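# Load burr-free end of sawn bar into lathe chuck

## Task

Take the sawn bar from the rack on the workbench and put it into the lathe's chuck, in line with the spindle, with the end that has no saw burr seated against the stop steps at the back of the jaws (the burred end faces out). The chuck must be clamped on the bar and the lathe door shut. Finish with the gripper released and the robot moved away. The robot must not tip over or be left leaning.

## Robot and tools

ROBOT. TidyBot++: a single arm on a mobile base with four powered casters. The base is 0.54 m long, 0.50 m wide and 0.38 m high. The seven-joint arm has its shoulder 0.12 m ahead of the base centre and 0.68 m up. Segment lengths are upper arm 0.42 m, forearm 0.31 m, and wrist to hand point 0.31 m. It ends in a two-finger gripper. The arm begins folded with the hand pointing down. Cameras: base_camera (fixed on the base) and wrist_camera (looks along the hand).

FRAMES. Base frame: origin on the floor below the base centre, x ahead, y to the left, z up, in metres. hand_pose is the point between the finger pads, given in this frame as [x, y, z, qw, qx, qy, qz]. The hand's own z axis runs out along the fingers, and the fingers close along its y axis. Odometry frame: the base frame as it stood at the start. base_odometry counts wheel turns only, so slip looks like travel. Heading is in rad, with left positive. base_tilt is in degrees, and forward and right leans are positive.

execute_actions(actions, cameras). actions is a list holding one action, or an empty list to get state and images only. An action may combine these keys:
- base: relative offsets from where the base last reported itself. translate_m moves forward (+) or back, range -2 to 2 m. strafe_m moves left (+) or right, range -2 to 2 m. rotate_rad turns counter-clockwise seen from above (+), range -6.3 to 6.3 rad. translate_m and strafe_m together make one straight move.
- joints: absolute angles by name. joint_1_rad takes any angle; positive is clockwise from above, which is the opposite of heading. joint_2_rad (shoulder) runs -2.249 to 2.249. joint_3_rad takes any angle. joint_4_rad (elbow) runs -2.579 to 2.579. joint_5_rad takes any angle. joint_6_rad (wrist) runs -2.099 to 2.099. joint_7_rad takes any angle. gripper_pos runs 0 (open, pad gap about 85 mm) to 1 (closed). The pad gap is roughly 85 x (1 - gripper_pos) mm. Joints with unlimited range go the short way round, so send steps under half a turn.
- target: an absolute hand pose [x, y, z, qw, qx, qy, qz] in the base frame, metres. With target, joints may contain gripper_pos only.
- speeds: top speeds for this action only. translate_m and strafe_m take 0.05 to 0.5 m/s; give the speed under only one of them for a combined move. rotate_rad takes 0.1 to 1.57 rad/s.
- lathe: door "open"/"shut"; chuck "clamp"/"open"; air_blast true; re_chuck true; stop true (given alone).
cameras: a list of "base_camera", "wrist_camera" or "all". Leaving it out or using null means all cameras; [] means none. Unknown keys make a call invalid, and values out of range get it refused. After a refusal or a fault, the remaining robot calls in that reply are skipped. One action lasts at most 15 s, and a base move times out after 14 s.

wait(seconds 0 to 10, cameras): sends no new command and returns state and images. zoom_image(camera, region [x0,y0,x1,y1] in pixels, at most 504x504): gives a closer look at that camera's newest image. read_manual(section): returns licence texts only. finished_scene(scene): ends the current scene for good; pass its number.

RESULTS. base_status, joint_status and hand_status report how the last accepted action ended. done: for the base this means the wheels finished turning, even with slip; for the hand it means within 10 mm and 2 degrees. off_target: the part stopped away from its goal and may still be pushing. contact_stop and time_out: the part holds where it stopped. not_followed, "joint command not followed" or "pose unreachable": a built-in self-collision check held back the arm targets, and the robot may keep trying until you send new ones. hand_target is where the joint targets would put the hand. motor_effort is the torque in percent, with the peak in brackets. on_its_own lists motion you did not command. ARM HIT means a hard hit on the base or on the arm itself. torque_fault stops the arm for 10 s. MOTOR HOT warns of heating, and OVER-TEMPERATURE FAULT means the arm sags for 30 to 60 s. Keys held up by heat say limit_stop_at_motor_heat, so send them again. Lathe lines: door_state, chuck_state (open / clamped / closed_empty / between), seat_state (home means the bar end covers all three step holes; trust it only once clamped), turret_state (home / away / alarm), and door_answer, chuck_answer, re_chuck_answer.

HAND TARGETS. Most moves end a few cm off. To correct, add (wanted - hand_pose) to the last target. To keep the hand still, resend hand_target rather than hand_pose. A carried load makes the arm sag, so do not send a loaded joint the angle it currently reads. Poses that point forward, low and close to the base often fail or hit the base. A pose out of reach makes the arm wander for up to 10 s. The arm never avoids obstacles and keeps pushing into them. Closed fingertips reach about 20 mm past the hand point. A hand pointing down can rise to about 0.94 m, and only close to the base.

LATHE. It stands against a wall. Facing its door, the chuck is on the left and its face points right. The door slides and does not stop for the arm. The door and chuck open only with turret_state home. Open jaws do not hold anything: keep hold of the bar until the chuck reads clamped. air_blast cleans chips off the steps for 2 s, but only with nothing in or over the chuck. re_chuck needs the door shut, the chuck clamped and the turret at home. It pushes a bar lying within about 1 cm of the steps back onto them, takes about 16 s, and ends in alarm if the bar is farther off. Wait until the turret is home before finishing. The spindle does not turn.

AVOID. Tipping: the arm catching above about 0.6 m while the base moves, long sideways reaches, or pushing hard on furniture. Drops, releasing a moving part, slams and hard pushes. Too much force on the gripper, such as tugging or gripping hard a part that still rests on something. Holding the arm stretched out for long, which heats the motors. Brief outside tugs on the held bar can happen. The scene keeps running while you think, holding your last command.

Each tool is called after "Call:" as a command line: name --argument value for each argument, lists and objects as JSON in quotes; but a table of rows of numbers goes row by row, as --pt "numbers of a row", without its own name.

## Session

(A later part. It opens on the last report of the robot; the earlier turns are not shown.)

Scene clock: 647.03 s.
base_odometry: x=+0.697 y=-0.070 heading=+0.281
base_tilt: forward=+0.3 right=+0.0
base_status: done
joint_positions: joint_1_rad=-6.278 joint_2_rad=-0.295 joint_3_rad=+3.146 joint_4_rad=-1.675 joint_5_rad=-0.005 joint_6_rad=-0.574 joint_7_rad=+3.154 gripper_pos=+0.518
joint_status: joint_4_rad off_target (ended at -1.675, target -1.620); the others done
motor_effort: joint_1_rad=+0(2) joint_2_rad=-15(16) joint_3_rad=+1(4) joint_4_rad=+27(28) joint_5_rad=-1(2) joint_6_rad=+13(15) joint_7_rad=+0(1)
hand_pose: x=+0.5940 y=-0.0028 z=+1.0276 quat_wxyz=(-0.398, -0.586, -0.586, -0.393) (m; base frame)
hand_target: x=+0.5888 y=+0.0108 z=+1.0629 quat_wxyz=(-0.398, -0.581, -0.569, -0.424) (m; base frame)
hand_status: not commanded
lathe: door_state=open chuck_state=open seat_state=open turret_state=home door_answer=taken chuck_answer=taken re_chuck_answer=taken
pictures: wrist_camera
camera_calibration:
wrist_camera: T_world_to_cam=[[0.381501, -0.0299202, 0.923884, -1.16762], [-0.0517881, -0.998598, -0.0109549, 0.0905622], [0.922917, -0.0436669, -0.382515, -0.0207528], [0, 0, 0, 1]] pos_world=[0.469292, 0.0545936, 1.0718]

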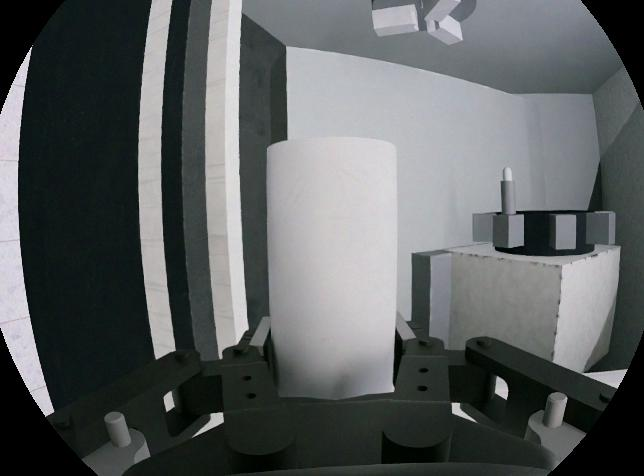

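Call:
execute_actions --actions '[{"joints": {"joint_1_rad": -0.35}}]' --cameras '["wrist_camera"]'

Call:
zoom_image --camera "wrist_camera" --region '[350, 20, 530, 200]'

Scene clock: 656.00 s.
base_odometry: x=+0.697 y=-0.070 heading=+0.281
base_tilt: forward=+0.4 right=+0.1
base_status: not commanded
joint_positions: joint_1_rad=-6.607 joint_2_rad=-0.295 joint_3_rad=+3.143 joint_4_rad=-1.675 joint_5_rad=-0.005 joint_6_rad=-0.576 joint_7_rad=+3.153 gripper_pos=+0.518
joint_status: all done
motor_effort: joint_1_rad=+1(3) joint_2_rad=-15(15) joint_3_rad=+1(3) joint_4_rad=+26(27) joint_5_rad=-1(2) joint_6_rad=+13(13) joint_7_rad=+0(1)
hand_pose: x=+0.5687 y=+0.1524 z=+1.0271 quat_wxyz=(-0.327, -0.482, -0.675, -0.453) (m; base frame)
hand_target: x=+0.5600 y=+0.1624 z=+1.0629 quat_wxyz=(-0.323, -0.480, -0.657, -0.483) (m; base frame)
hand_status: not commanded
lathe: door_state=open chuck_state=open seat_state=open turret_state=home door_answer=taken chuck_answer=taken re_chuck_answer=taken
pictures: wrist_camera
camera_calibration:
wrist_camera: T_world_to_cam=[[0.371799, 0.0967201, 0.923261, -1.16605], [0.276311, -0.96101, -0.0105964, 0.0515137], [0.886238, 0.259047, -0.384027, -0.0144697], [0, 0, 0, 1]] pos_world=[0.432127, 0.166034, 1.07156]

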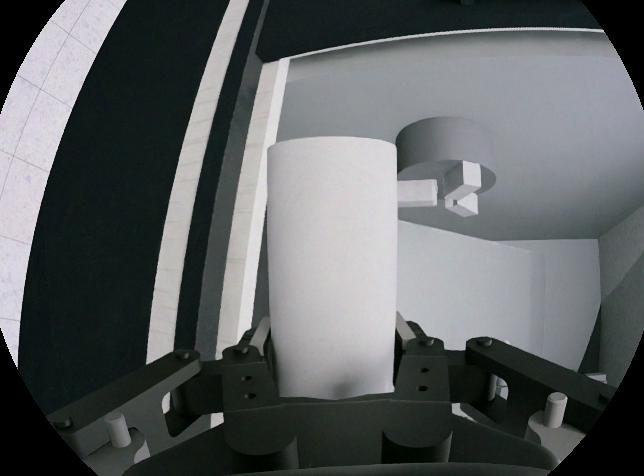

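Scaled by 2.800.

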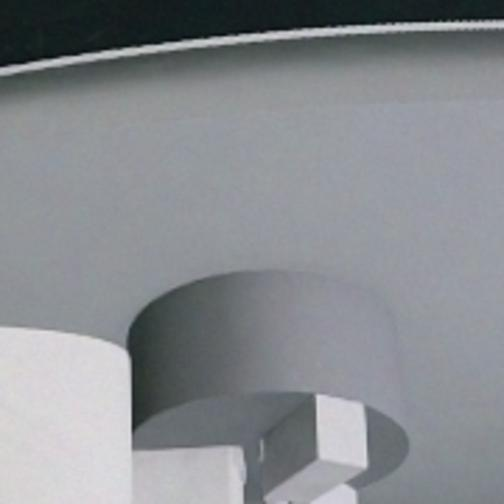

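Call:
zoom_image --camera "wrist_camera" --region '[385, 110, 505, 230]'

Scaled by 4.200.

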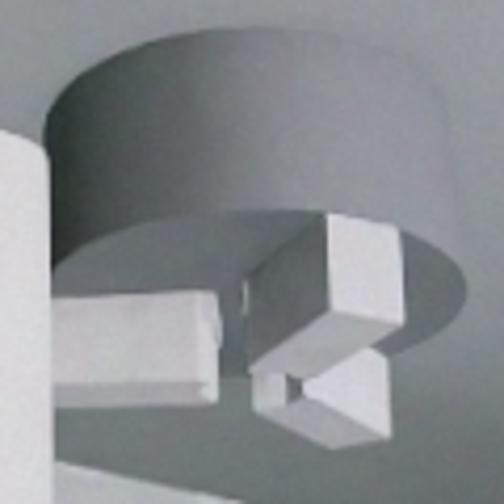

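Call:
execute_actions --actions '[{"base": {"translate_m": 0.30, "strafe_m": -0.04}, "lathe": {"air_blast": true}}]' --cameras '["wrist_camera"]'

Call:
zoom_image --camera "wrist_camera" --region '[390, 0, 644, 200]'

Scene clock: 734.03 s.
base_odometry: x=+0.996 y=-0.025 heading=+0.281
base_tilt: forward=+0.4 right=+0.0
base_status: done
joint_positions: joint_1_rad=-6.608 joint_2_rad=-0.278 joint_3_rad=+3.143 joint_4_rad=-1.673 joint_5_rad=-0.005 joint_6_rad=-0.578 joint_7_rad=+3.153 gripper_pos=+0.518
joint_status: not commanded
motor_effort: joint_1_rad=+1(2) joint_2_rad=-16(19) joint_3_rad=+1(3) joint_4_rad=+26(28) joint_5_rad=-1(2) joint_6_rad=+13(14) joint_7_rad=+0(1)
hand_pose: x=+0.5739 y=+0.1544 z=+1.0198 quat_wxyz=(-0.323, -0.484, -0.679, -0.447) (m; base frame)
hand_target: x=+0.5600 y=+0.1624 z=+1.0629 quat_wxyz=(-0.323, -0.480, -0.657, -0.483) (m; base frame)
hand_status: not commanded
lathe: door_state=open chuck_state=open seat_state=open turret_state=home door_answer=taken chuck_answer=taken re_chuck_answer=taken
pictures: wrist_camera
camera_calibration:
wrist_camera: T_world_to_cam=[[0.386697, 0.101672, 0.916585, -1.16392], [0.276666, -0.960913, -0.0101336, 0.0513019], [0.879728, 0.257506, -0.399712, -0.00246208], [0, 0, 0, 1]] pos_world=[0.438056, 0.168268, 1.06636]

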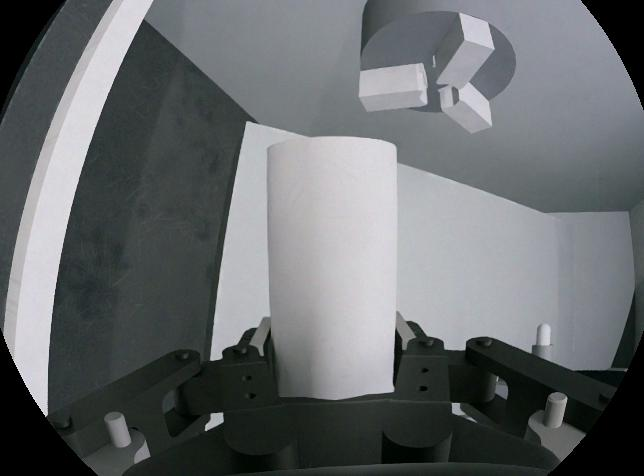

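Scaled by 1.984.

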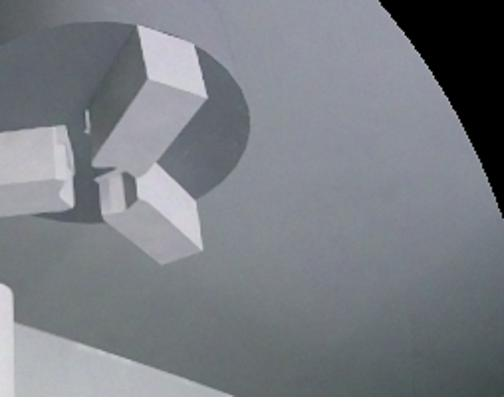

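Call:
execute_actions --actions '[]'

Scene clock: 763.67 s.
base_odometry: x=+0.996 y=-0.025 heading=+0.281
base_tilt: forward=+0.4 right=+0.0
base_status: done
joint_positions: joint_1_rad=-6.608 joint_2_rad=-0.278 joint_3_rad=+3.143 joint_4_rad=-1.673 joint_5_rad=-0.005 joint_6_rad=-0.578 joint_7_rad=+3.153 gripper_pos=+0.518
joint_status: not commanded
motor_effort: joint_1_rad=+1(2) joint_2_rad=-16(19) joint_3_rad=+1(3) joint_4_rad=+27(28) joint_5_rad=-1(2) joint_6_rad=+13(14) joint_7_rad=+0(1)
hand_pose: x=+0.5739 y=+0.1544 z=+1.0198 quat_wxyz=(-0.323, -0.484, -0.679, -0.447) (m; base frame)
hand_target: x=+0.5600 y=+0.1624 z=+1.0629 quat_wxyz=(-0.323, -0.480, -0.657, -0.483) (m; base frame)
hand_status: not commanded
lathe: door_state=open chuck_state=open seat_state=open turret_state=home door_answer=taken chuck_answer=taken re_chuck_answer=taken
pictures: base_camera, wrist_camera
camera_calibration:
wrist_camera: T_world_to_cam=[[0.386716, 0.101614, 0.916583, -1.16392], [0.276643, -0.960919, -0.0101895, 0.0513732], [0.879727, 0.257507, -0.399714, -0.00245935], [0, 0, 0, 1]] pos_world=[0.438057, 0.168269, 1.06637]

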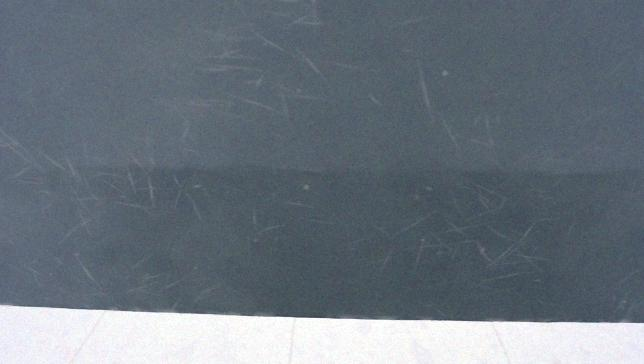

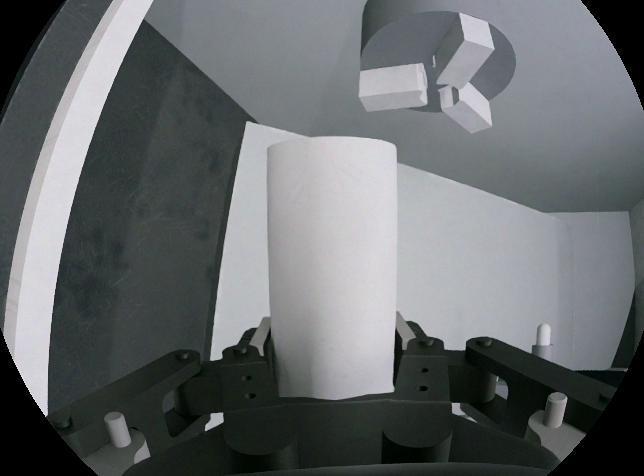

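Call:
zoom_image --camera "wrist_camera" --region '[340, 0, 540, 150]'

Scaled by 2.520.

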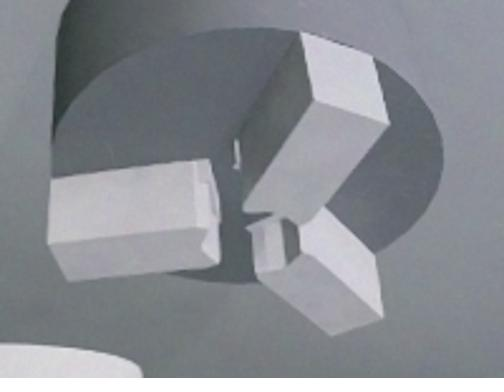

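Call:
execute_actions --actions '[{"base": {"translate_m": 0.14, "strafe_m": -0.30}, "joints": {"joint_1_rad": -0.93, "joint_2_rad": -0.34, "joint_3_rad": 3.1416, "joint_4_rad": -1.70, "joint_5_rad": 0.0, "joint_6_rad": -0.30, "joint_7_rad": 3.10}}]'

Call:
zoom_image --camera "wrist_camera" --region '[320, 60, 570, 260]'

Scene clock: 793.50 s.
base_odometry: x=+1.214 y=-0.275 heading=+0.281
base_tilt: forward=+0.4 right=+0.0
base_status: done
joint_positions: joint_1_rad=-7.185 joint_2_rad=-0.295 joint_3_rad=+3.146 joint_4_rad=-1.720 joint_5_rad=-0.005 joint_6_rad=-0.385 joint_7_rad=+3.153 gripper_pos=+0.518
joint_status: joint_2_rad off_target (ended at -0.295, target -0.340); the others done
motor_effort: joint_1_rad=+1(2) joint_2_rad=-16(17) joint_3_rad=+2(5) joint_4_rad=+27(28) joint_5_rad=-1(3) joint_6_rad=+14(14) joint_7_rad=+0(1)
hand_pose: x=+0.4241 y=+0.3849 z=+1.0563 quat_wxyz=(-0.205, -0.257, -0.743, -0.583) (m; base frame)
hand_target: x=+0.4032 y=+0.3833 z=+1.1165 quat_wxyz=(-0.199, -0.247, -0.695, -0.645) (m; base frame)
hand_status: not commanded
lathe: door_state=open chuck_state=open seat_state=open turret_state=home door_answer=taken chuck_answer=taken re_chuck_answer=taken
pictures: base_camera, wrist_camera
camera_calibration:
wrist_camera: T_world_to_cam=[[0.1746, 0.174574, 0.96904, -1.15646], [0.755187, -0.655262, -0.0180222, 0.00234711], [0.631829, 0.734953, -0.246245, -0.15622], [0, 0, 0, 1]] pos_world=[0.298849, 0.318239, 1.08223]

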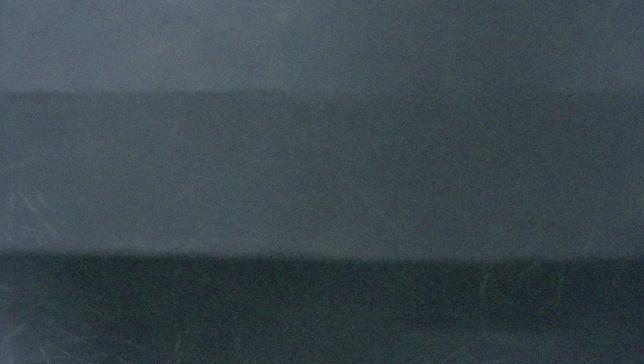

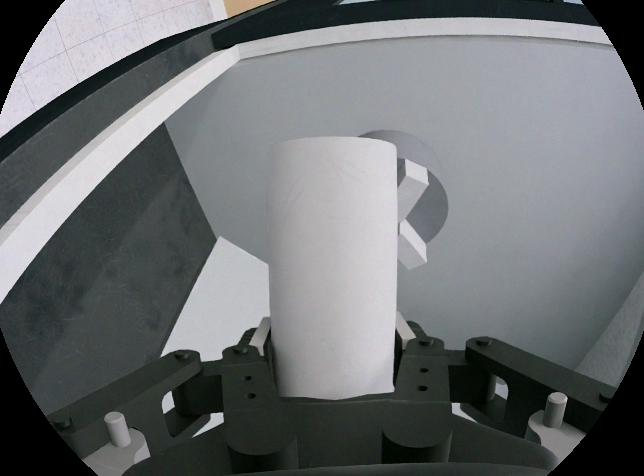

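Scaled by 2.016.

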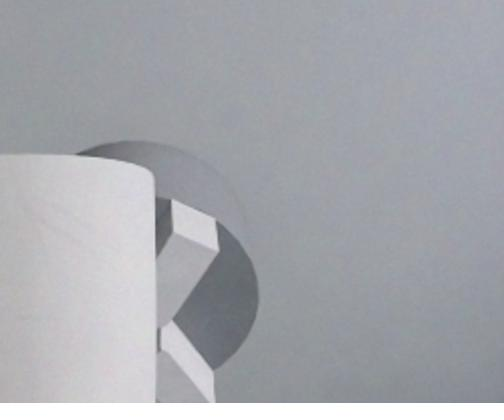

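Call:
execute_actions --actions '[{"joints": {"joint_1_rad": -0.98, "joint_2_rad": -0.34, "joint_3_rad": 3.1416, "joint_4_rad": -1.70, "joint_5_rad": 0.0, "joint_6_rad": -0.68, "joint_7_rad": 3.10}}]' --cameras '["wrist_camera"]'

Call:
zoom_image --camera "wrist_camera" --region '[400, 110, 560, 270]'

Scene clock: 801.77 s.
base_odometry: x=+1.214 y=-0.275 heading=+0.281
base_tilt: forward=+0.4 right=+0.0
base_status: not commanded
joint_positions: joint_1_rad=-7.240 joint_2_rad=-0.298 joint_3_rad=+3.144 joint_4_rad=-1.739 joint_5_rad=-0.005 joint_6_rad=-0.692 joint_7_rad=+3.153 gripper_pos=+0.518
joint_status: joint_2_rad off_target (ended at -0.298, target -0.340); joint_4_rad off_target (ended at -1.739, target -1.700); the others done
motor_effort: joint_1_rad=+0(2) joint_2_rad=-15(17) joint_3_rad=+2(3) joint_4_rad=+27(30) joint_5_rad=-1(3) joint_6_rad=+12(15) joint_7_rad=+0(1)
hand_pose: x=+0.3783 y=+0.3694 z=+0.9586 quat_wxyz=(-0.147, -0.262, -0.835, -0.460) (m; base frame)
hand_target: x=+0.3656 y=+0.3701 z=+1.0035 quat_wxyz=(-0.142, -0.265, -0.810, -0.504) (m; base frame)
hand_status: not commanded
lathe: door_state=open chuck_state=open seat_state=open turret_state=home door_answer=taken chuck_answer=taken re_chuck_answer=taken
pictures: wrist_camera
camera_calibration:
wrist_camera: T_world_to_cam=[[0.3342, 0.425594, 0.84094, -1.08136], [0.789945, -0.613167, -0.00361418, -0.017543], [0.514098, 0.665504, -0.541117, 0.212923], [0, 0, 0, 1]] pos_world=[0.265787, 0.307765, 1.02452]

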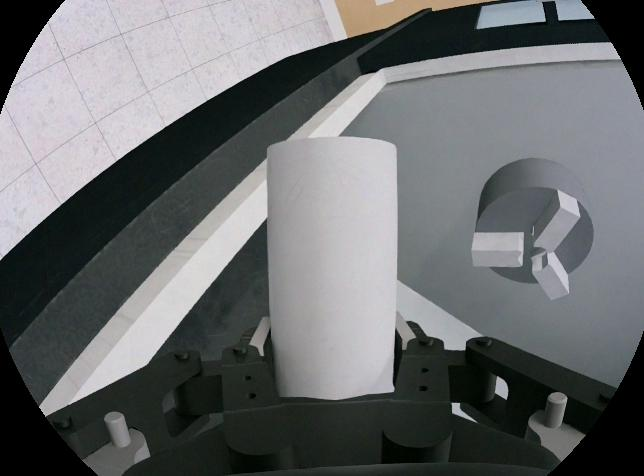

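Scaled by 3.150.

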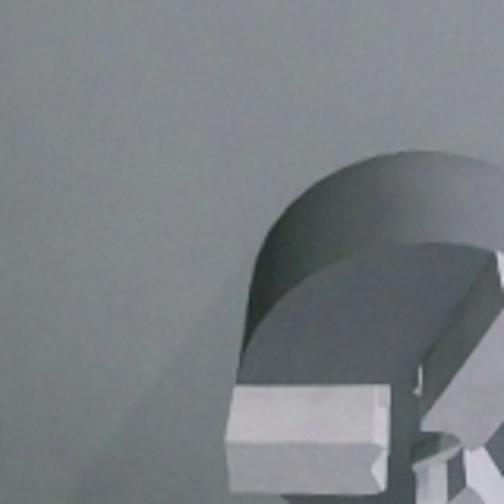

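Call:
zoom_image --camera "wrist_camera" --region '[465, 170, 605, 310]'

Scaled by 3.600.

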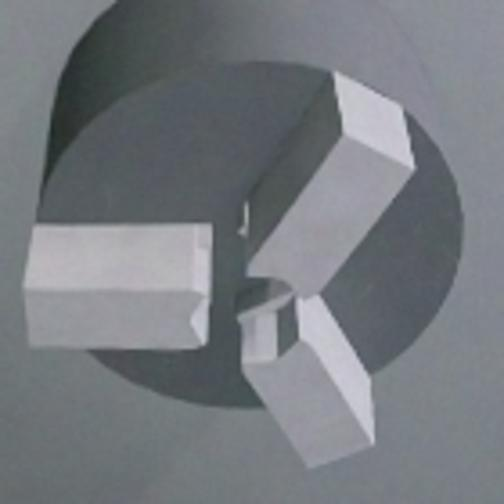

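Call:
execute_actions --actions '[{"base": {"strafe_m": 0.03}, "joints": {"joint_1_rad": -0.98, "joint_2_rad": -0.05, "joint_3_rad": 3.1416, "joint_4_rad": -1.60, "joint_5_rad": 0.0, "joint_6_rad": -0.58, "joint_7_rad": 3.10}, "lathe": {"air_blast": true}}]' --cameras '["wrist_camera"]'

Call:
zoom_image --camera "wrist_camera" --region '[450, 150, 610, 310]'

Scene clock: 889.97 s.
base_odometry: x=+1.206 y=-0.246 heading=+0.281
base_tilt: forward=+0.4 right=+0.0
base_status: done
joint_positions: joint_1_rad=-7.242 joint_2_rad=-0.014 joint_3_rad=+3.143 joint_4_rad=-1.652 joint_5_rad=-0.005 joint_6_rad=-0.654 joint_7_rad=+3.153 gripper_pos=+0.518
joint_status: joint_4_rad off_target (ended at -1.652, target -1.600); the others done
motor_effort: joint_1_rad=+0(2) joint_2_rad=-25(28) joint_3_rad=+1(3) joint_4_rad=+26(27) joint_5_rad=-1(3) joint_6_rad=+10(13) joint_7_rad=+0(1)
hand_pose: x=+0.4291 y=+0.4441 z=+0.8756 quat_wxyz=(-0.125, -0.271, -0.870, -0.393) (m; base frame)
hand_target: x=+0.4282 y=+0.4635 z=+0.9435 quat_wxyz=(-0.131, -0.272, -0.831, -0.466) (m; base frame)
hand_status: not commanded
lathe: door_state=open chuck_state=open seat_state=open turret_state=home door_answer=taken chuck_answer=taken re_chuck_answer=taken
pictures: wrist_camera
camera_calibration:
wrist_camera: T_world_to_cam=[[0.405256, 0.530079, 0.744838, -1.05304], [0.791669, -0.610936, 0.00404886, -0.0205939], [0.457195, 0.588025, -0.667233, 0.261405], [0, 0, 0, 1]] pos_world=[0.323539, 0.391898, 0.958843]

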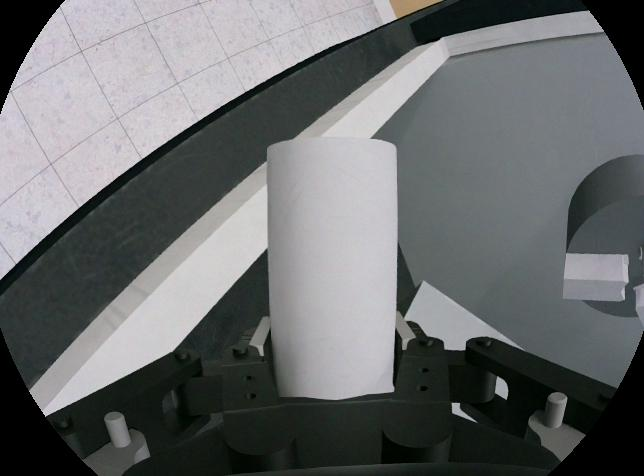

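Scaled by 3.150.

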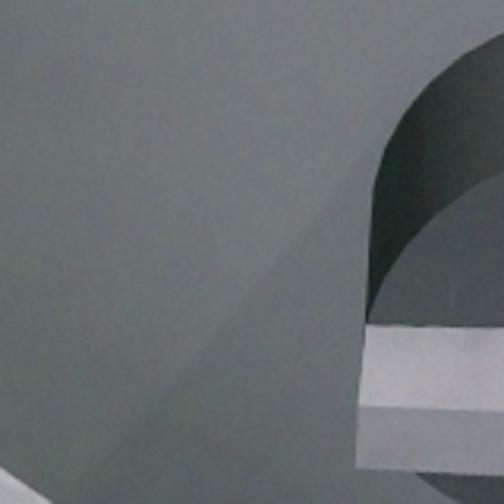

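Call:
execute_actions --actions '[{"joints": {"joint_1_rad": -0.98, "joint_2_rad": -0.05, "joint_3_rad": 3.1416, "joint_4_rad": -1.60, "joint_5_rad": 0.0, "joint_6_rad": -0.31, "joint_7_rad": 3.10}, "lathe": {"air_blast": true}}]' --cameras '["wrist_camera"]'

Call:
zoom_image --camera "wrist_camera" --region '[420, 150, 560, 290]'

Scene clock: 900.63 s.
base_odometry: x=+1.206 y=-0.246 heading=+0.281
base_tilt: forward=+0.3 right=+0.0
base_status: not commanded
joint_positions: joint_1_rad=-7.242 joint_2_rad=-0.014 joint_3_rad=+3.143 joint_4_rad=-1.634 joint_5_rad=-0.005 joint_6_rad=-0.377 joint_7_rad=+3.152 gripper_pos=+0.518
joint_status: all done
motor_effort: joint_1_rad=+1(1) joint_2_rad=-27(28) joint_3_rad=+1(2) joint_4_rad=+27(29) joint_5_rad=-1(2) joint_6_rad=+13(13) joint_7_rad=-1(1)
hand_pose: x=+0.4581 y=+0.4847 z=+0.9583 quat_wxyz=(-0.165, -0.251, -0.802, -0.516) (m; base frame)
hand_target: x=+0.4474 y=+0.4921 z=+1.0198 quat_wxyz=(-0.162, -0.249, -0.762, -0.575) (m; base frame)
hand_status: not commanded
lathe: door_state=open chuck_state=open seat_state=open turret_state=home door_answer=taken chuck_answer=taken re_chuck_answer=taken
pictures: wrist_camera
camera_calibration:
wrist_camera: T_world_to_cam=[[0.264612, 0.328984, 0.906504, -1.14096], [0.791253, -0.611422, -0.00907558, -0.00609579], [0.55127, 0.719676, -0.422099, -0.0623537], [0, 0, 0, 1]] pos_world=[0.341108, 0.416504, 1.00791]

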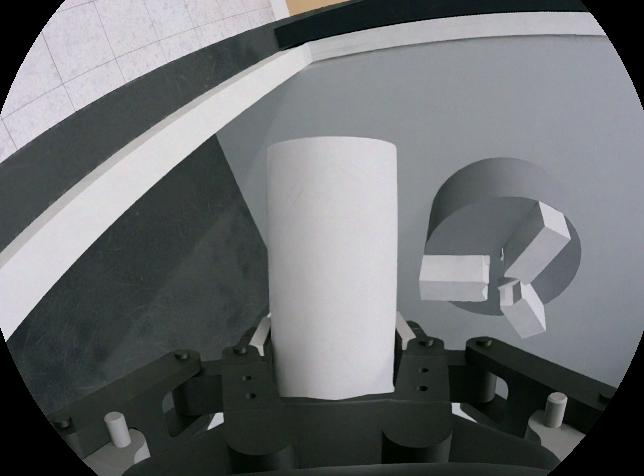

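Scaled by 3.600.

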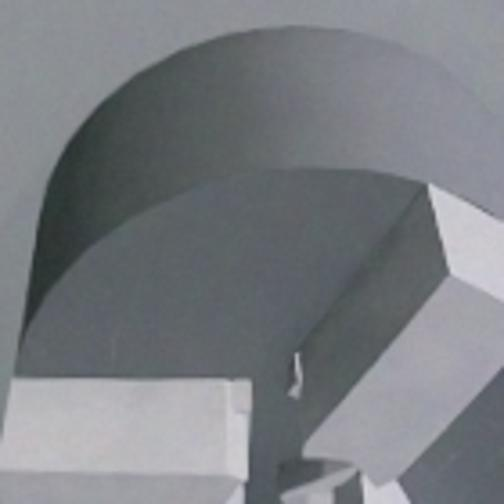

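Call:
zoom_image --camera "wrist_camera" --region '[470, 235, 560, 345]'

Scaled by 4.582.

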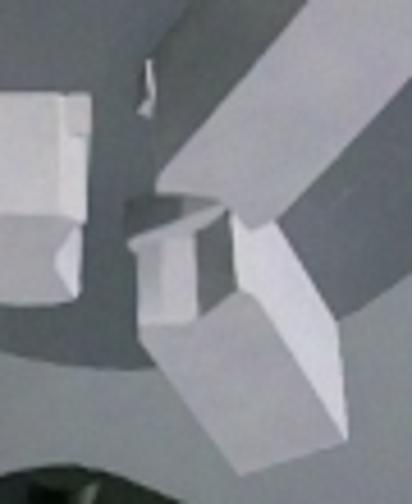

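Call:
zoom_image --camera "wrist_camera" --region '[482, 240, 532, 300]'

Scaled by 8.400.

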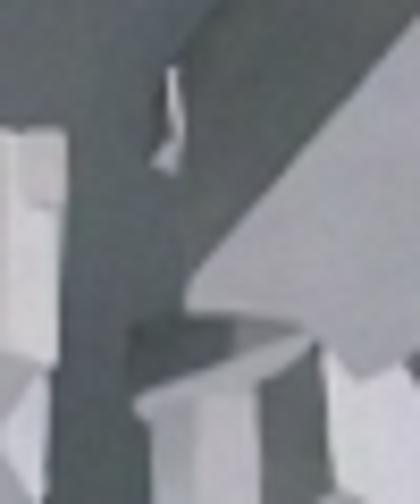

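Call:
zoom_image --camera "wrist_camera" --region '[465, 245, 515, 310]'

Call:
zoom_image --camera "wrist_camera" --region '[410, 150, 600, 350]'

Scaled by 7.754.

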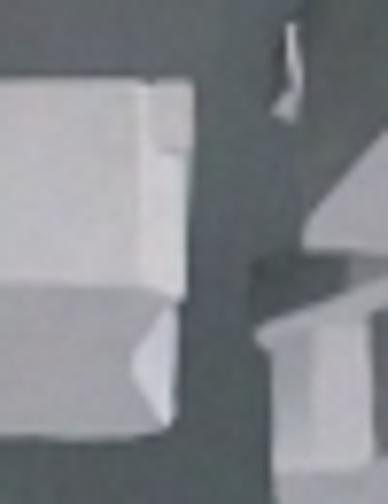

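Scaled by 2.520.

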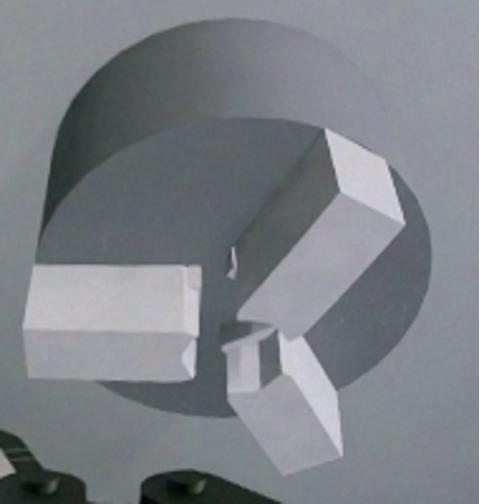

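Call:
execute_actions --actions '[{"base": {"strafe_m": 0.27}, "joints": {"joint_1_rad": -0.48, "joint_2_rad": -0.15, "joint_3_rad": 3.1416, "joint_4_rad": -1.80, "joint_5_rad": 0.0, "joint_6_rad": 0.05, "joint_7_rad": 3.05}}]' --cameras '["wrist_camera"]'

Call:
execute_actions --actions '[{"base": {"strafe_m": 0.28, "translate_m": 0.03}, "joints": {"joint_1_rad": 0.02, "joint_2_rad": -0.26, "joint_3_rad": 3.1416, "joint_4_rad": -1.89, "joint_5_rad": 0.0, "joint_6_rad": 0.19, "joint_7_rad": 3.05}}]' --cameras '["wrist_camera", "base_camera"]'

Scene clock: 985.60 s.
base_odometry: x=+1.131 y=+0.014 heading=+0.281
base_tilt: forward=+0.4 right=+0.0
base_status: done
joint_positions: joint_1_rad=-6.792 joint_2_rad=-0.092 joint_3_rad=+3.143 joint_4_rad=-1.820 joint_5_rad=-0.005 joint_6_rad=-0.035 joint_7_rad=+3.104 gripper_pos=+0.518
joint_status: joint_2_rad off_target (ended at -0.092, target -0.150); the others done
motor_effort: joint_1_rad=+1(2) joint_2_rad=-24(27) joint_3_rad=+1(3) joint_4_rad=+27(28) joint_5_rad=-1(2) joint_6_rad=+14(14) joint_7_rad=+0(1)
hand_pose: x=+0.6230 y=+0.2818 z=+0.9918 quat_wxyz=(-0.311, -0.405, -0.657, -0.555) (m; base frame)
hand_target: x=+0.6166 y=+0.2605 z=+1.0639 quat_wxyz=(-0.334, -0.400, -0.596, -0.612) (m; base frame)
hand_status: not commanded
lathe: door_state=open chuck_state=open seat_state=open turret_state=home door_answer=taken chuck_answer=taken re_chuck_answer=taken
pictures: wrist_camera
camera_calibration:
wrist_camera: T_world_to_cam=[[0.21108, 0.0308712, 0.976981, -1.10072], [0.438983, -0.896029, -0.0665304, 0.0963145], [0.873349, 0.442921, -0.202685, -0.333415], [0, 0, 0, 1]] pos_world=[0.481247, 0.267958, 1.01421]

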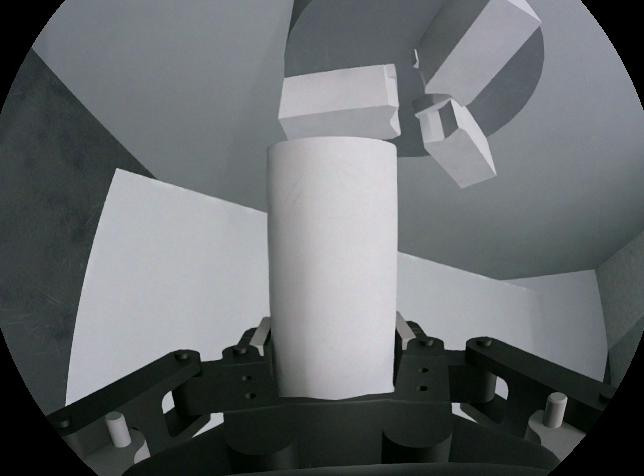

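Scene clock: 987.60 s.
base_odometry: x=+1.082 y=+0.291 heading=+0.281
base_tilt: forward=+0.3 right=+0.0
base_status: done
joint_positions: joint_1_rad=-6.291 joint_2_rad=-0.205 joint_3_rad=+3.143 joint_4_rad=-1.911 joint_5_rad=-0.005 joint_6_rad=+0.105 joint_7_rad=+3.103 gripper_pos=+0.518
joint_status: joint_2_rad off_target (ended at -0.205, target -0.260); the others done
motor_effort: joint_1_rad=+0(2) joint_2_rad=-20(24) joint_3_rad=+1(3) joint_4_rad=+28(28) joint_5_rad=-1(2) joint_6_rad=+14(14) joint_7_rad=-1(1)
hand_pose: x=+0.6559 y=+0.0045 z=+1.0424 quat_wxyz=(-0.480, -0.517, -0.498, -0.504) (m; base frame)
hand_target: x=+0.6332 y=-0.0089 z=+1.1104 quat_wxyz=(-0.512, -0.492, -0.440, -0.550) (m; base frame)
hand_status: not commanded
lathe: door_state=open chuck_state=open seat_state=open turret_state=home door_answer=taken chuck_answer=taken re_chuck_answer=taken
pictures: base_camera, wrist_camera
camera_calibration:
wrist_camera: T_world_to_cam=[[0.0384191, -0.0760073, 0.996367, -1.05503], [-0.0346097, -0.996606, -0.074691, 0.156381], [0.998662, -0.0316144, -0.0409193, -0.477691], [0, 0, 0, 1]] pos_world=[0.522997, 0.0605586, 1.04333]

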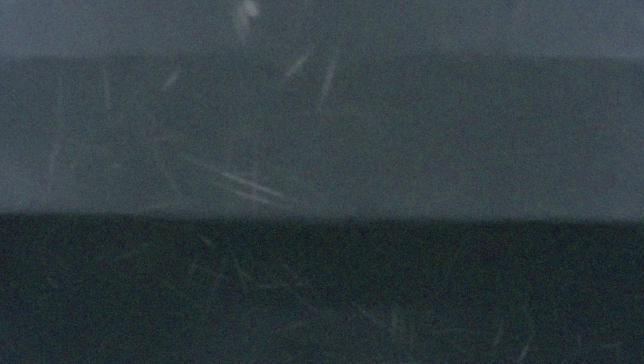

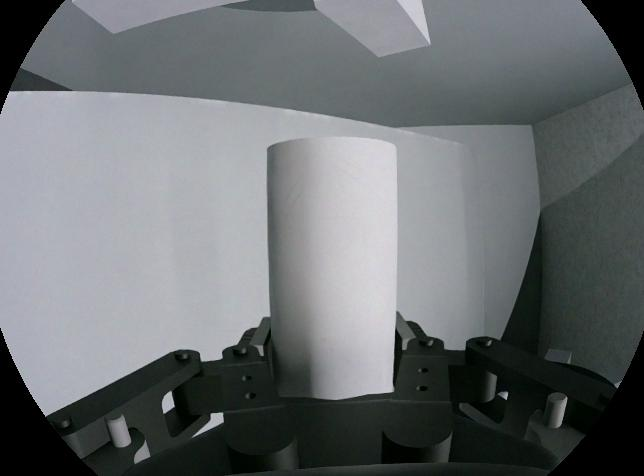

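Call:
execute_actions --actions '[{"base": {"strafe_m": 0.03}, "joints": {"joint_1_rad": 0.02, "joint_2_rad": -0.26, "joint_3_rad": 3.1416, "joint_4_rad": -1.89, "joint_5_rad": 0.0, "joint_6_rad": 0.225, "joint_7_rad": 3.09}}]' --cameras '["wrist_camera"]'

Call:
zoom_image --camera "wrist_camera" --region '[60, 0, 480, 180]'

Scene clock: 1019.33 s.
base_odometry: x=+1.074 y=+0.320 heading=+0.281
base_tilt: forward=+0.4 right=+0.0
base_status: done
joint_positions: joint_1_rad=-6.284 joint_2_rad=-0.208 joint_3_rad=+3.137 joint_4_rad=-1.915 joint_5_rad=-0.005 joint_6_rad=+0.147 joint_7_rad=+3.110 gripper_pos=+0.518
joint_status: joint_2_rad off_target (ended at -0.208, target -0.260); the others done
motor_effort: joint_1_rad=+1(2) joint_2_rad=-19(21) joint_3_rad=+2(4) joint_4_rad=+27(29) joint_5_rad=-1(2) joint_6_rad=+14(16) joint_7_rad=+0(1)
hand_pose: x=+0.6548 y=+0.0043 z=+1.0542 quat_wxyz=(-0.493, -0.505, -0.490, -0.513) (m; base frame)
hand_target: x=+0.6316 y=-0.0089 z=+1.1212 quat_wxyz=(-0.531, -0.473, -0.440, -0.548) (m; base frame)
hand_status: not commanded
lathe: door_state=open chuck_state=open seat_state=open turret_state=home door_answer=taken chuck_answer=taken re_chuck_answer=taken
pictures: wrist_camera
camera_calibration:
wrist_camera: T_world_to_cam=[[-0.00208198, -0.0682776, 0.997664, -1.04164], [-0.0329199, -0.997121, -0.0683091, 0.14919], [0.999456, -0.0329852, -0.000171709, -0.519562], [0, 0, 0, 1]] pos_world=[0.522022, 0.0605019, 1.04931]

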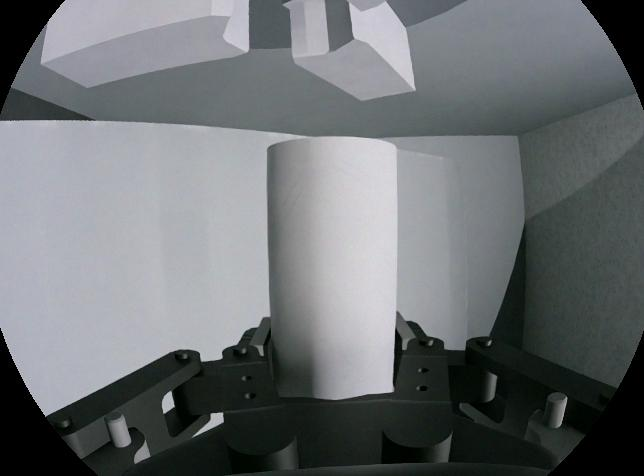

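Scaled by 1.200.

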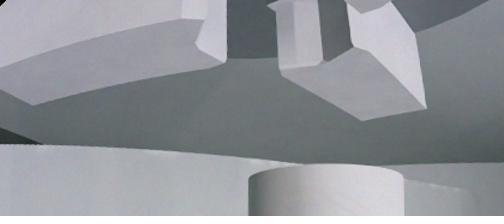

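Call:
zoom_image --camera "wrist_camera" --region '[190, 0, 330, 110]'

Call:
zoom_image --camera "wrist_camera" --region '[270, 0, 430, 150]'

Scaled by 3.600.

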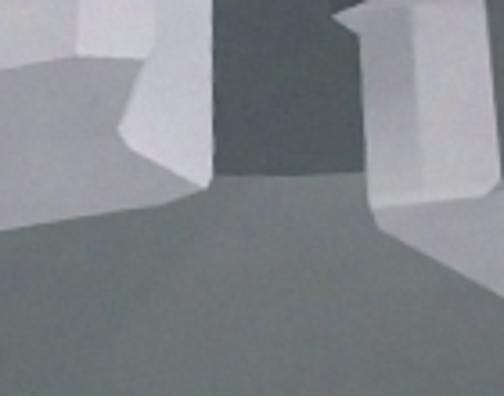

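Scaled by 3.150.

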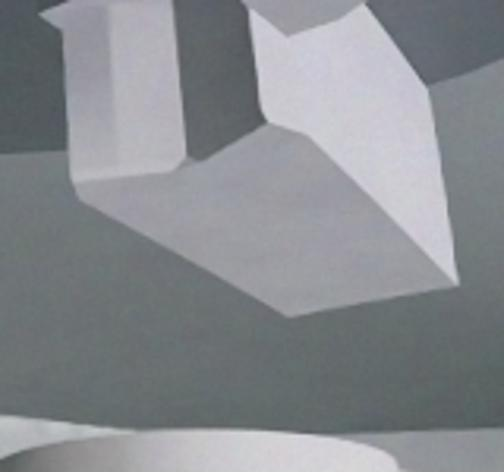

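Call:
zoom_image --camera "wrist_camera" --region '[255, 125, 411, 215]'

Call:
zoom_image --camera "wrist_camera" --region '[255, 315, 411, 405]'

Scaled by 3.231.

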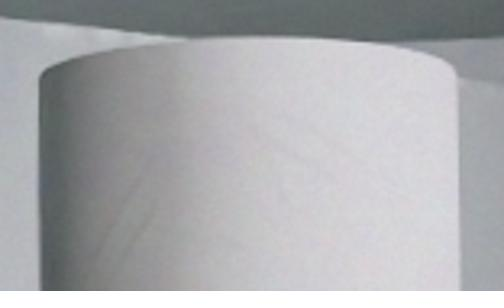

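Scaled by 3.231.

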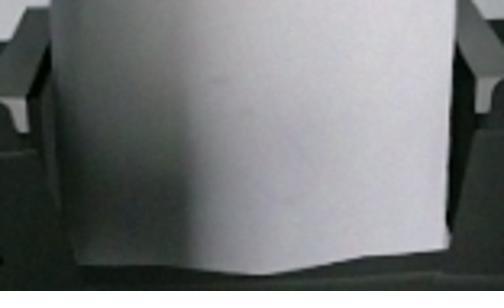

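Call:
execute_actions --actions '[{"base": {"strafe_m": 0.03, "translate_m": -0.003}, "joints": {"joint_1_rad": 0.03, "joint_2_rad": -0.26, "joint_3_rad": 3.1416, "joint_4_rad": -1.915, "joint_5_rad": 0.0, "joint_6_rad": 0.25, "joint_7_rad": 3.17}}]' --cameras '["wrist_camera"]'

Call:
zoom_image --camera "wrist_camera" --region '[130, 0, 290, 160]'

Call:
zoom_image --camera "wrist_camera" --region '[260, 0, 430, 160]'

Scene clock: 1129.80 s.
base_odometry: x=+1.063 y=+0.348 heading=+0.281
base_tilt: forward=+0.3 right=+0.0
base_status: done
joint_positions: joint_1_rad=-6.272 joint_2_rad=-0.208 joint_3_rad=+3.136 joint_4_rad=-1.940 joint_5_rad=-0.005 joint_6_rad=+0.172 joint_7_rad=+3.155 gripper_pos=+0.518
joint_status: joint_2_rad off_target (ended at -0.208, target -0.260); the others done
motor_effort: joint_1_rad=+1(2) joint_2_rad=-19(20) joint_3_rad=+2(4) joint_4_rad=+27(29) joint_5_rad=-1(2) joint_6_rad=+14(15) joint_7_rad=+0(1)
hand_pose: x=+0.6535 y=-0.0015 z=+1.0465 quat_wxyz=(-0.507, -0.496, -0.498, -0.499) (m; base frame)
hand_target: x=+0.6309 y=-0.0140 z=+1.1134 quat_wxyz=(-0.555, -0.457, -0.457, -0.524) (m; base frame)
hand_status: not commanded
lathe: door_state=open chuck_state=open seat_state=open turret_state=home door_answer=taken chuck_answer=taken re_chuck_answer=taken
pictures: wrist_camera
camera_calibration:
wrist_camera: T_world_to_cam=[[-0.0027869, -0.0232981, 0.999725, -1.03601], [-0.0444185, -0.998739, -0.0233989, 0.103332], [0.999009, -0.0444715, 0.00174852, -0.520253], [0, 0, 0, 1]] pos_world=[0.52144, 0.0559281, 1.03905]

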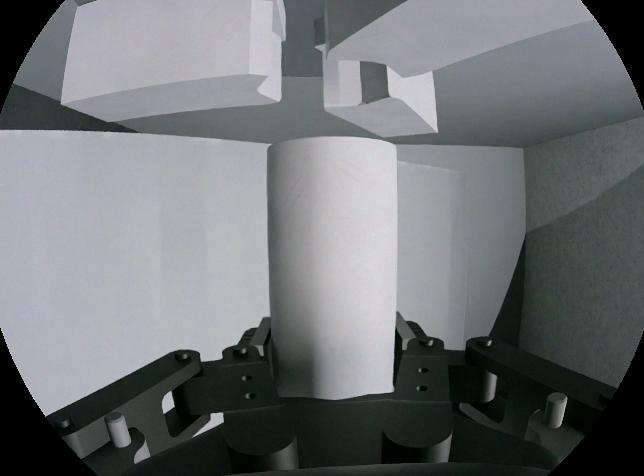

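Scaled by 3.150.

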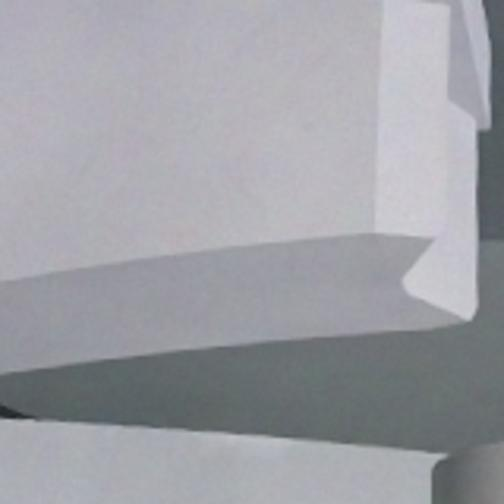

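Scaled by 2.965.

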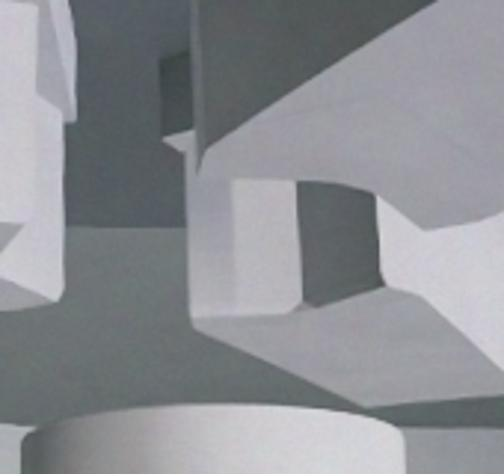

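Call:
zoom_image --camera "wrist_camera" --region '[370, 50, 460, 145]'

Call:
zoom_image --camera "wrist_camera" --region '[50, 0, 150, 130]'

Scaled by 5.305.

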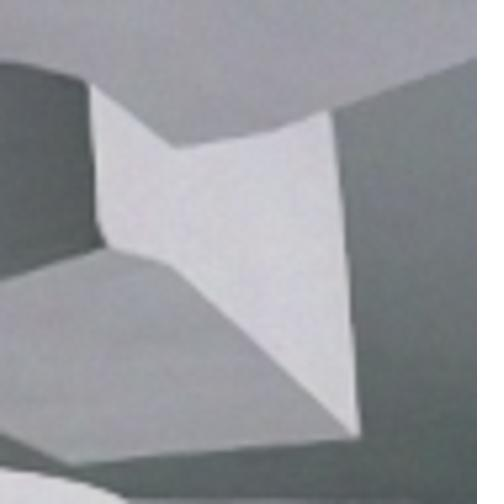

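Scaled by 3.877.

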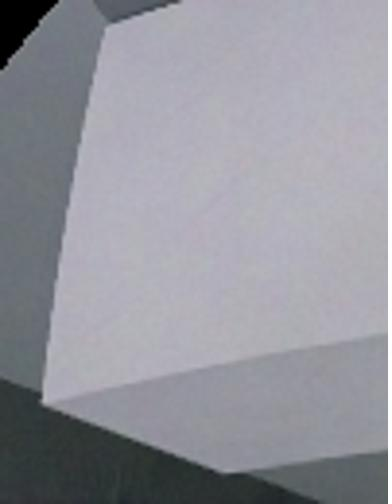

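Call:
execute_actions --actions '[{"base": {"strafe_m": 0.018, "translate_m": -0.002}, "speeds": {"strafe_m": 0.1}}]' --cameras '["wrist_camera"]'

Call:
zoom_image --camera "wrist_camera" --region '[250, 60, 420, 200]'

Scene clock: 1273.57 s.
base_odometry: x=+1.056 y=+0.365 heading=+0.281
base_tilt: forward=+0.4 right=+0.0
base_status: done
joint_positions: joint_1_rad=-6.271 joint_2_rad=-0.209 joint_3_rad=+3.136 joint_4_rad=-1.940 joint_5_rad=-0.005 joint_6_rad=+0.172 joint_7_rad=+3.155 gripper_pos=+0.518
joint_status: not commanded
motor_effort: joint_1_rad=+1(3) joint_2_rad=-19(20) joint_3_rad=+2(5) joint_4_rad=+27(28) joint_5_rad=-1(2) joint_6_rad=+14(14) joint_7_rad=+0(1)
hand_pose: x=+0.6533 y=-0.0024 z=+1.0468 quat_wxyz=(-0.507, -0.497, -0.498, -0.498) (m; base frame)
hand_target: x=+0.6309 y=-0.0140 z=+1.1134 quat_wxyz=(-0.555, -0.457, -0.457, -0.524) (m; base frame)
hand_status: not commanded
lathe: door_state=open chuck_state=open seat_state=open turret_state=home door_answer=taken chuck_answer=taken re_chuck_answer=taken
pictures: wrist_camera
camera_calibration:
wrist_camera: T_world_to_cam=[[-0.0033226, -0.0233544, 0.999722, -1.03594], [-0.045926, -0.998669, -0.0234825, 0.103568], [0.998939, -0.0459912, 0.0022456, -0.520588], [0, 0, 0, 1]] pos_world=[0.52135, 0.0552942, 1.03925]

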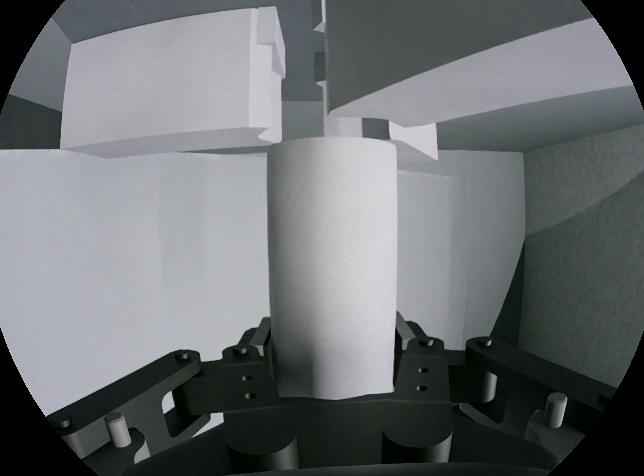

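Scaled by 2.965.

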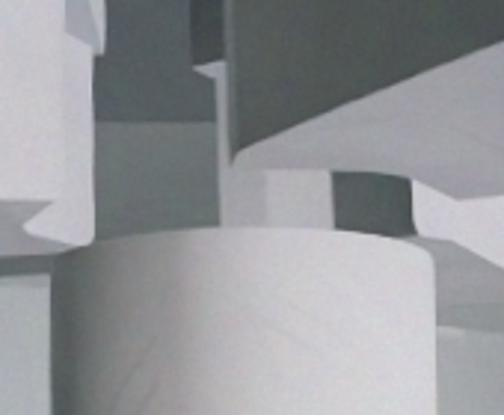

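Call:
execute_actions --actions '[{"base": {"strafe_m": 0.012}, "speeds": {"strafe_m": 0.05}}]' --cameras '["wrist_camera"]'

Call:
zoom_image --camera "wrist_camera" --region '[250, 60, 420, 200]'

Scene clock: 1316.33 s.
base_odometry: x=+1.052 y=+0.377 heading=+0.281
base_tilt: forward=+0.4 right=+0.0
base_status: done
joint_positions: joint_1_rad=-6.271 joint_2_rad=-0.209 joint_3_rad=+3.138 joint_4_rad=-1.940 joint_5_rad=-0.005 joint_6_rad=+0.172 joint_7_rad=+3.155 gripper_pos=+0.518
joint_status: not commanded
motor_effort: joint_1_rad=+0(2) joint_2_rad=-20(21) joint_3_rad=+1(3) joint_4_rad=+28(28) joint_5_rad=-1(1) joint_6_rad=+14(14) joint_7_rad=+0(1)
hand_pose: x=+0.6533 y=-0.0033 z=+1.0469 quat_wxyz=(-0.508, -0.497, -0.497, -0.498) (m; base frame)
hand_target: x=+0.6309 y=-0.0140 z=+1.1134 quat_wxyz=(-0.555, -0.457, -0.457, -0.524) (m; base frame)
hand_status: not commanded
lathe: door_state=open chuck_state=open seat_state=open turret_state=home door_answer=taken chuck_answer=taken re_chuck_answer=taken
pictures: wrist_camera
camera_calibration:
wrist_camera: T_world_to_cam=[[-0.00356675, -0.0236086, 0.999715, -1.03591], [-0.0474197, -0.998593, -0.0237513, 0.10393], [0.998869, -0.0474909, 0.00244222, -0.520728], [0, 0, 0, 1]] pos_world=[0.521372, 0.0545974, 1.03936]

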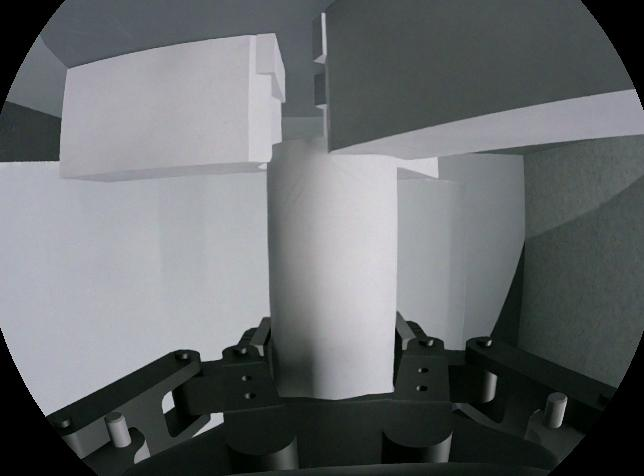

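Scaled by 2.965.

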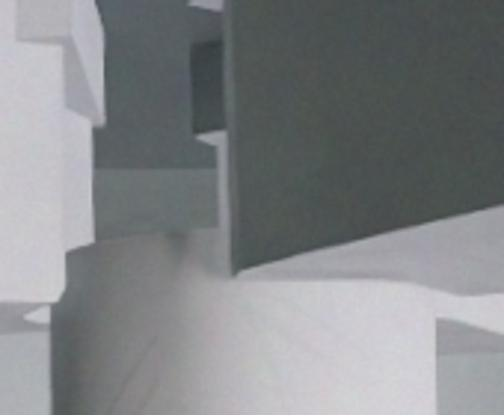

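Call:
execute_actions --actions '[{"base": {"strafe_m": 0.012}, "speeds": {"strafe_m": 0.05}}]' --cameras '["wrist_camera"]'

Call:
zoom_image --camera "wrist_camera" --region '[240, 60, 420, 220]'

Scene clock: 1327.90 s.
base_odometry: x=+1.049 y=+0.388 heading=+0.281
base_tilt: forward=+0.4 right=+0.1
base_status: done
joint_positions: joint_1_rad=-6.270 joint_2_rad=-0.209 joint_3_rad=+3.139 joint_4_rad=-1.940 joint_5_rad=-0.005 joint_6_rad=+0.172 joint_7_rad=+3.155 gripper_pos=+0.518
joint_status: not commanded
motor_effort: joint_1_rad=+0(1) joint_2_rad=-20(20) joint_3_rad=+1(3) joint_4_rad=+27(28) joint_5_rad=-1(1) joint_6_rad=+14(14) joint_7_rad=+0(1)
hand_pose: x=+0.6533 y=-0.0046 z=+1.0469 quat_wxyz=(-0.508, -0.498, -0.496, -0.498) (m; base frame)
hand_target: x=+0.6309 y=-0.0140 z=+1.1134 quat_wxyz=(-0.555, -0.457, -0.457, -0.524) (m; base frame)
hand_status: not commanded
lathe: door_state=open chuck_state=open seat_state=open turret_state=home door_answer=taken chuck_answer=taken re_chuck_answer=taken
pictures: wrist_camera
camera_calibration:
wrist_camera: T_world_to_cam=[[-0.00362399, -0.0239296, 0.999707, -1.0359], [-0.0496447, -0.998477, -0.0240801, 0.10442], [0.99876, -0.0497174, 0.00243049, -0.520725], [0, 0, 0, 1]] pos_world=[0.521509, 0.0535827, 1.03938]

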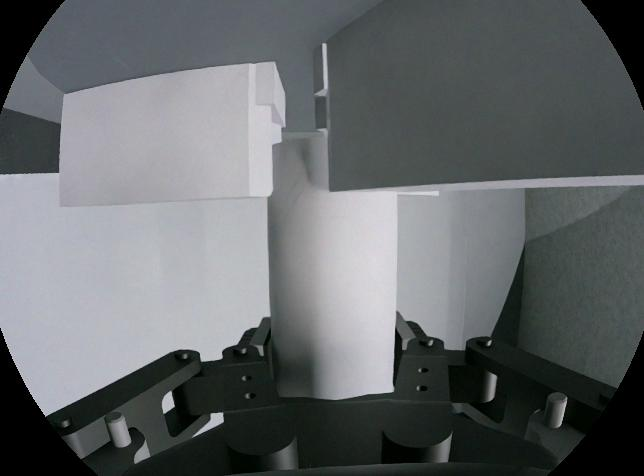

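Scaled by 2.800.

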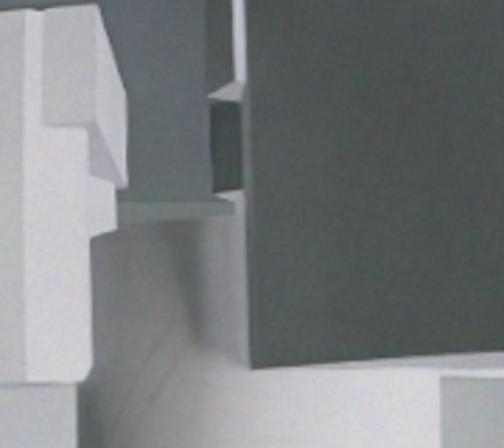

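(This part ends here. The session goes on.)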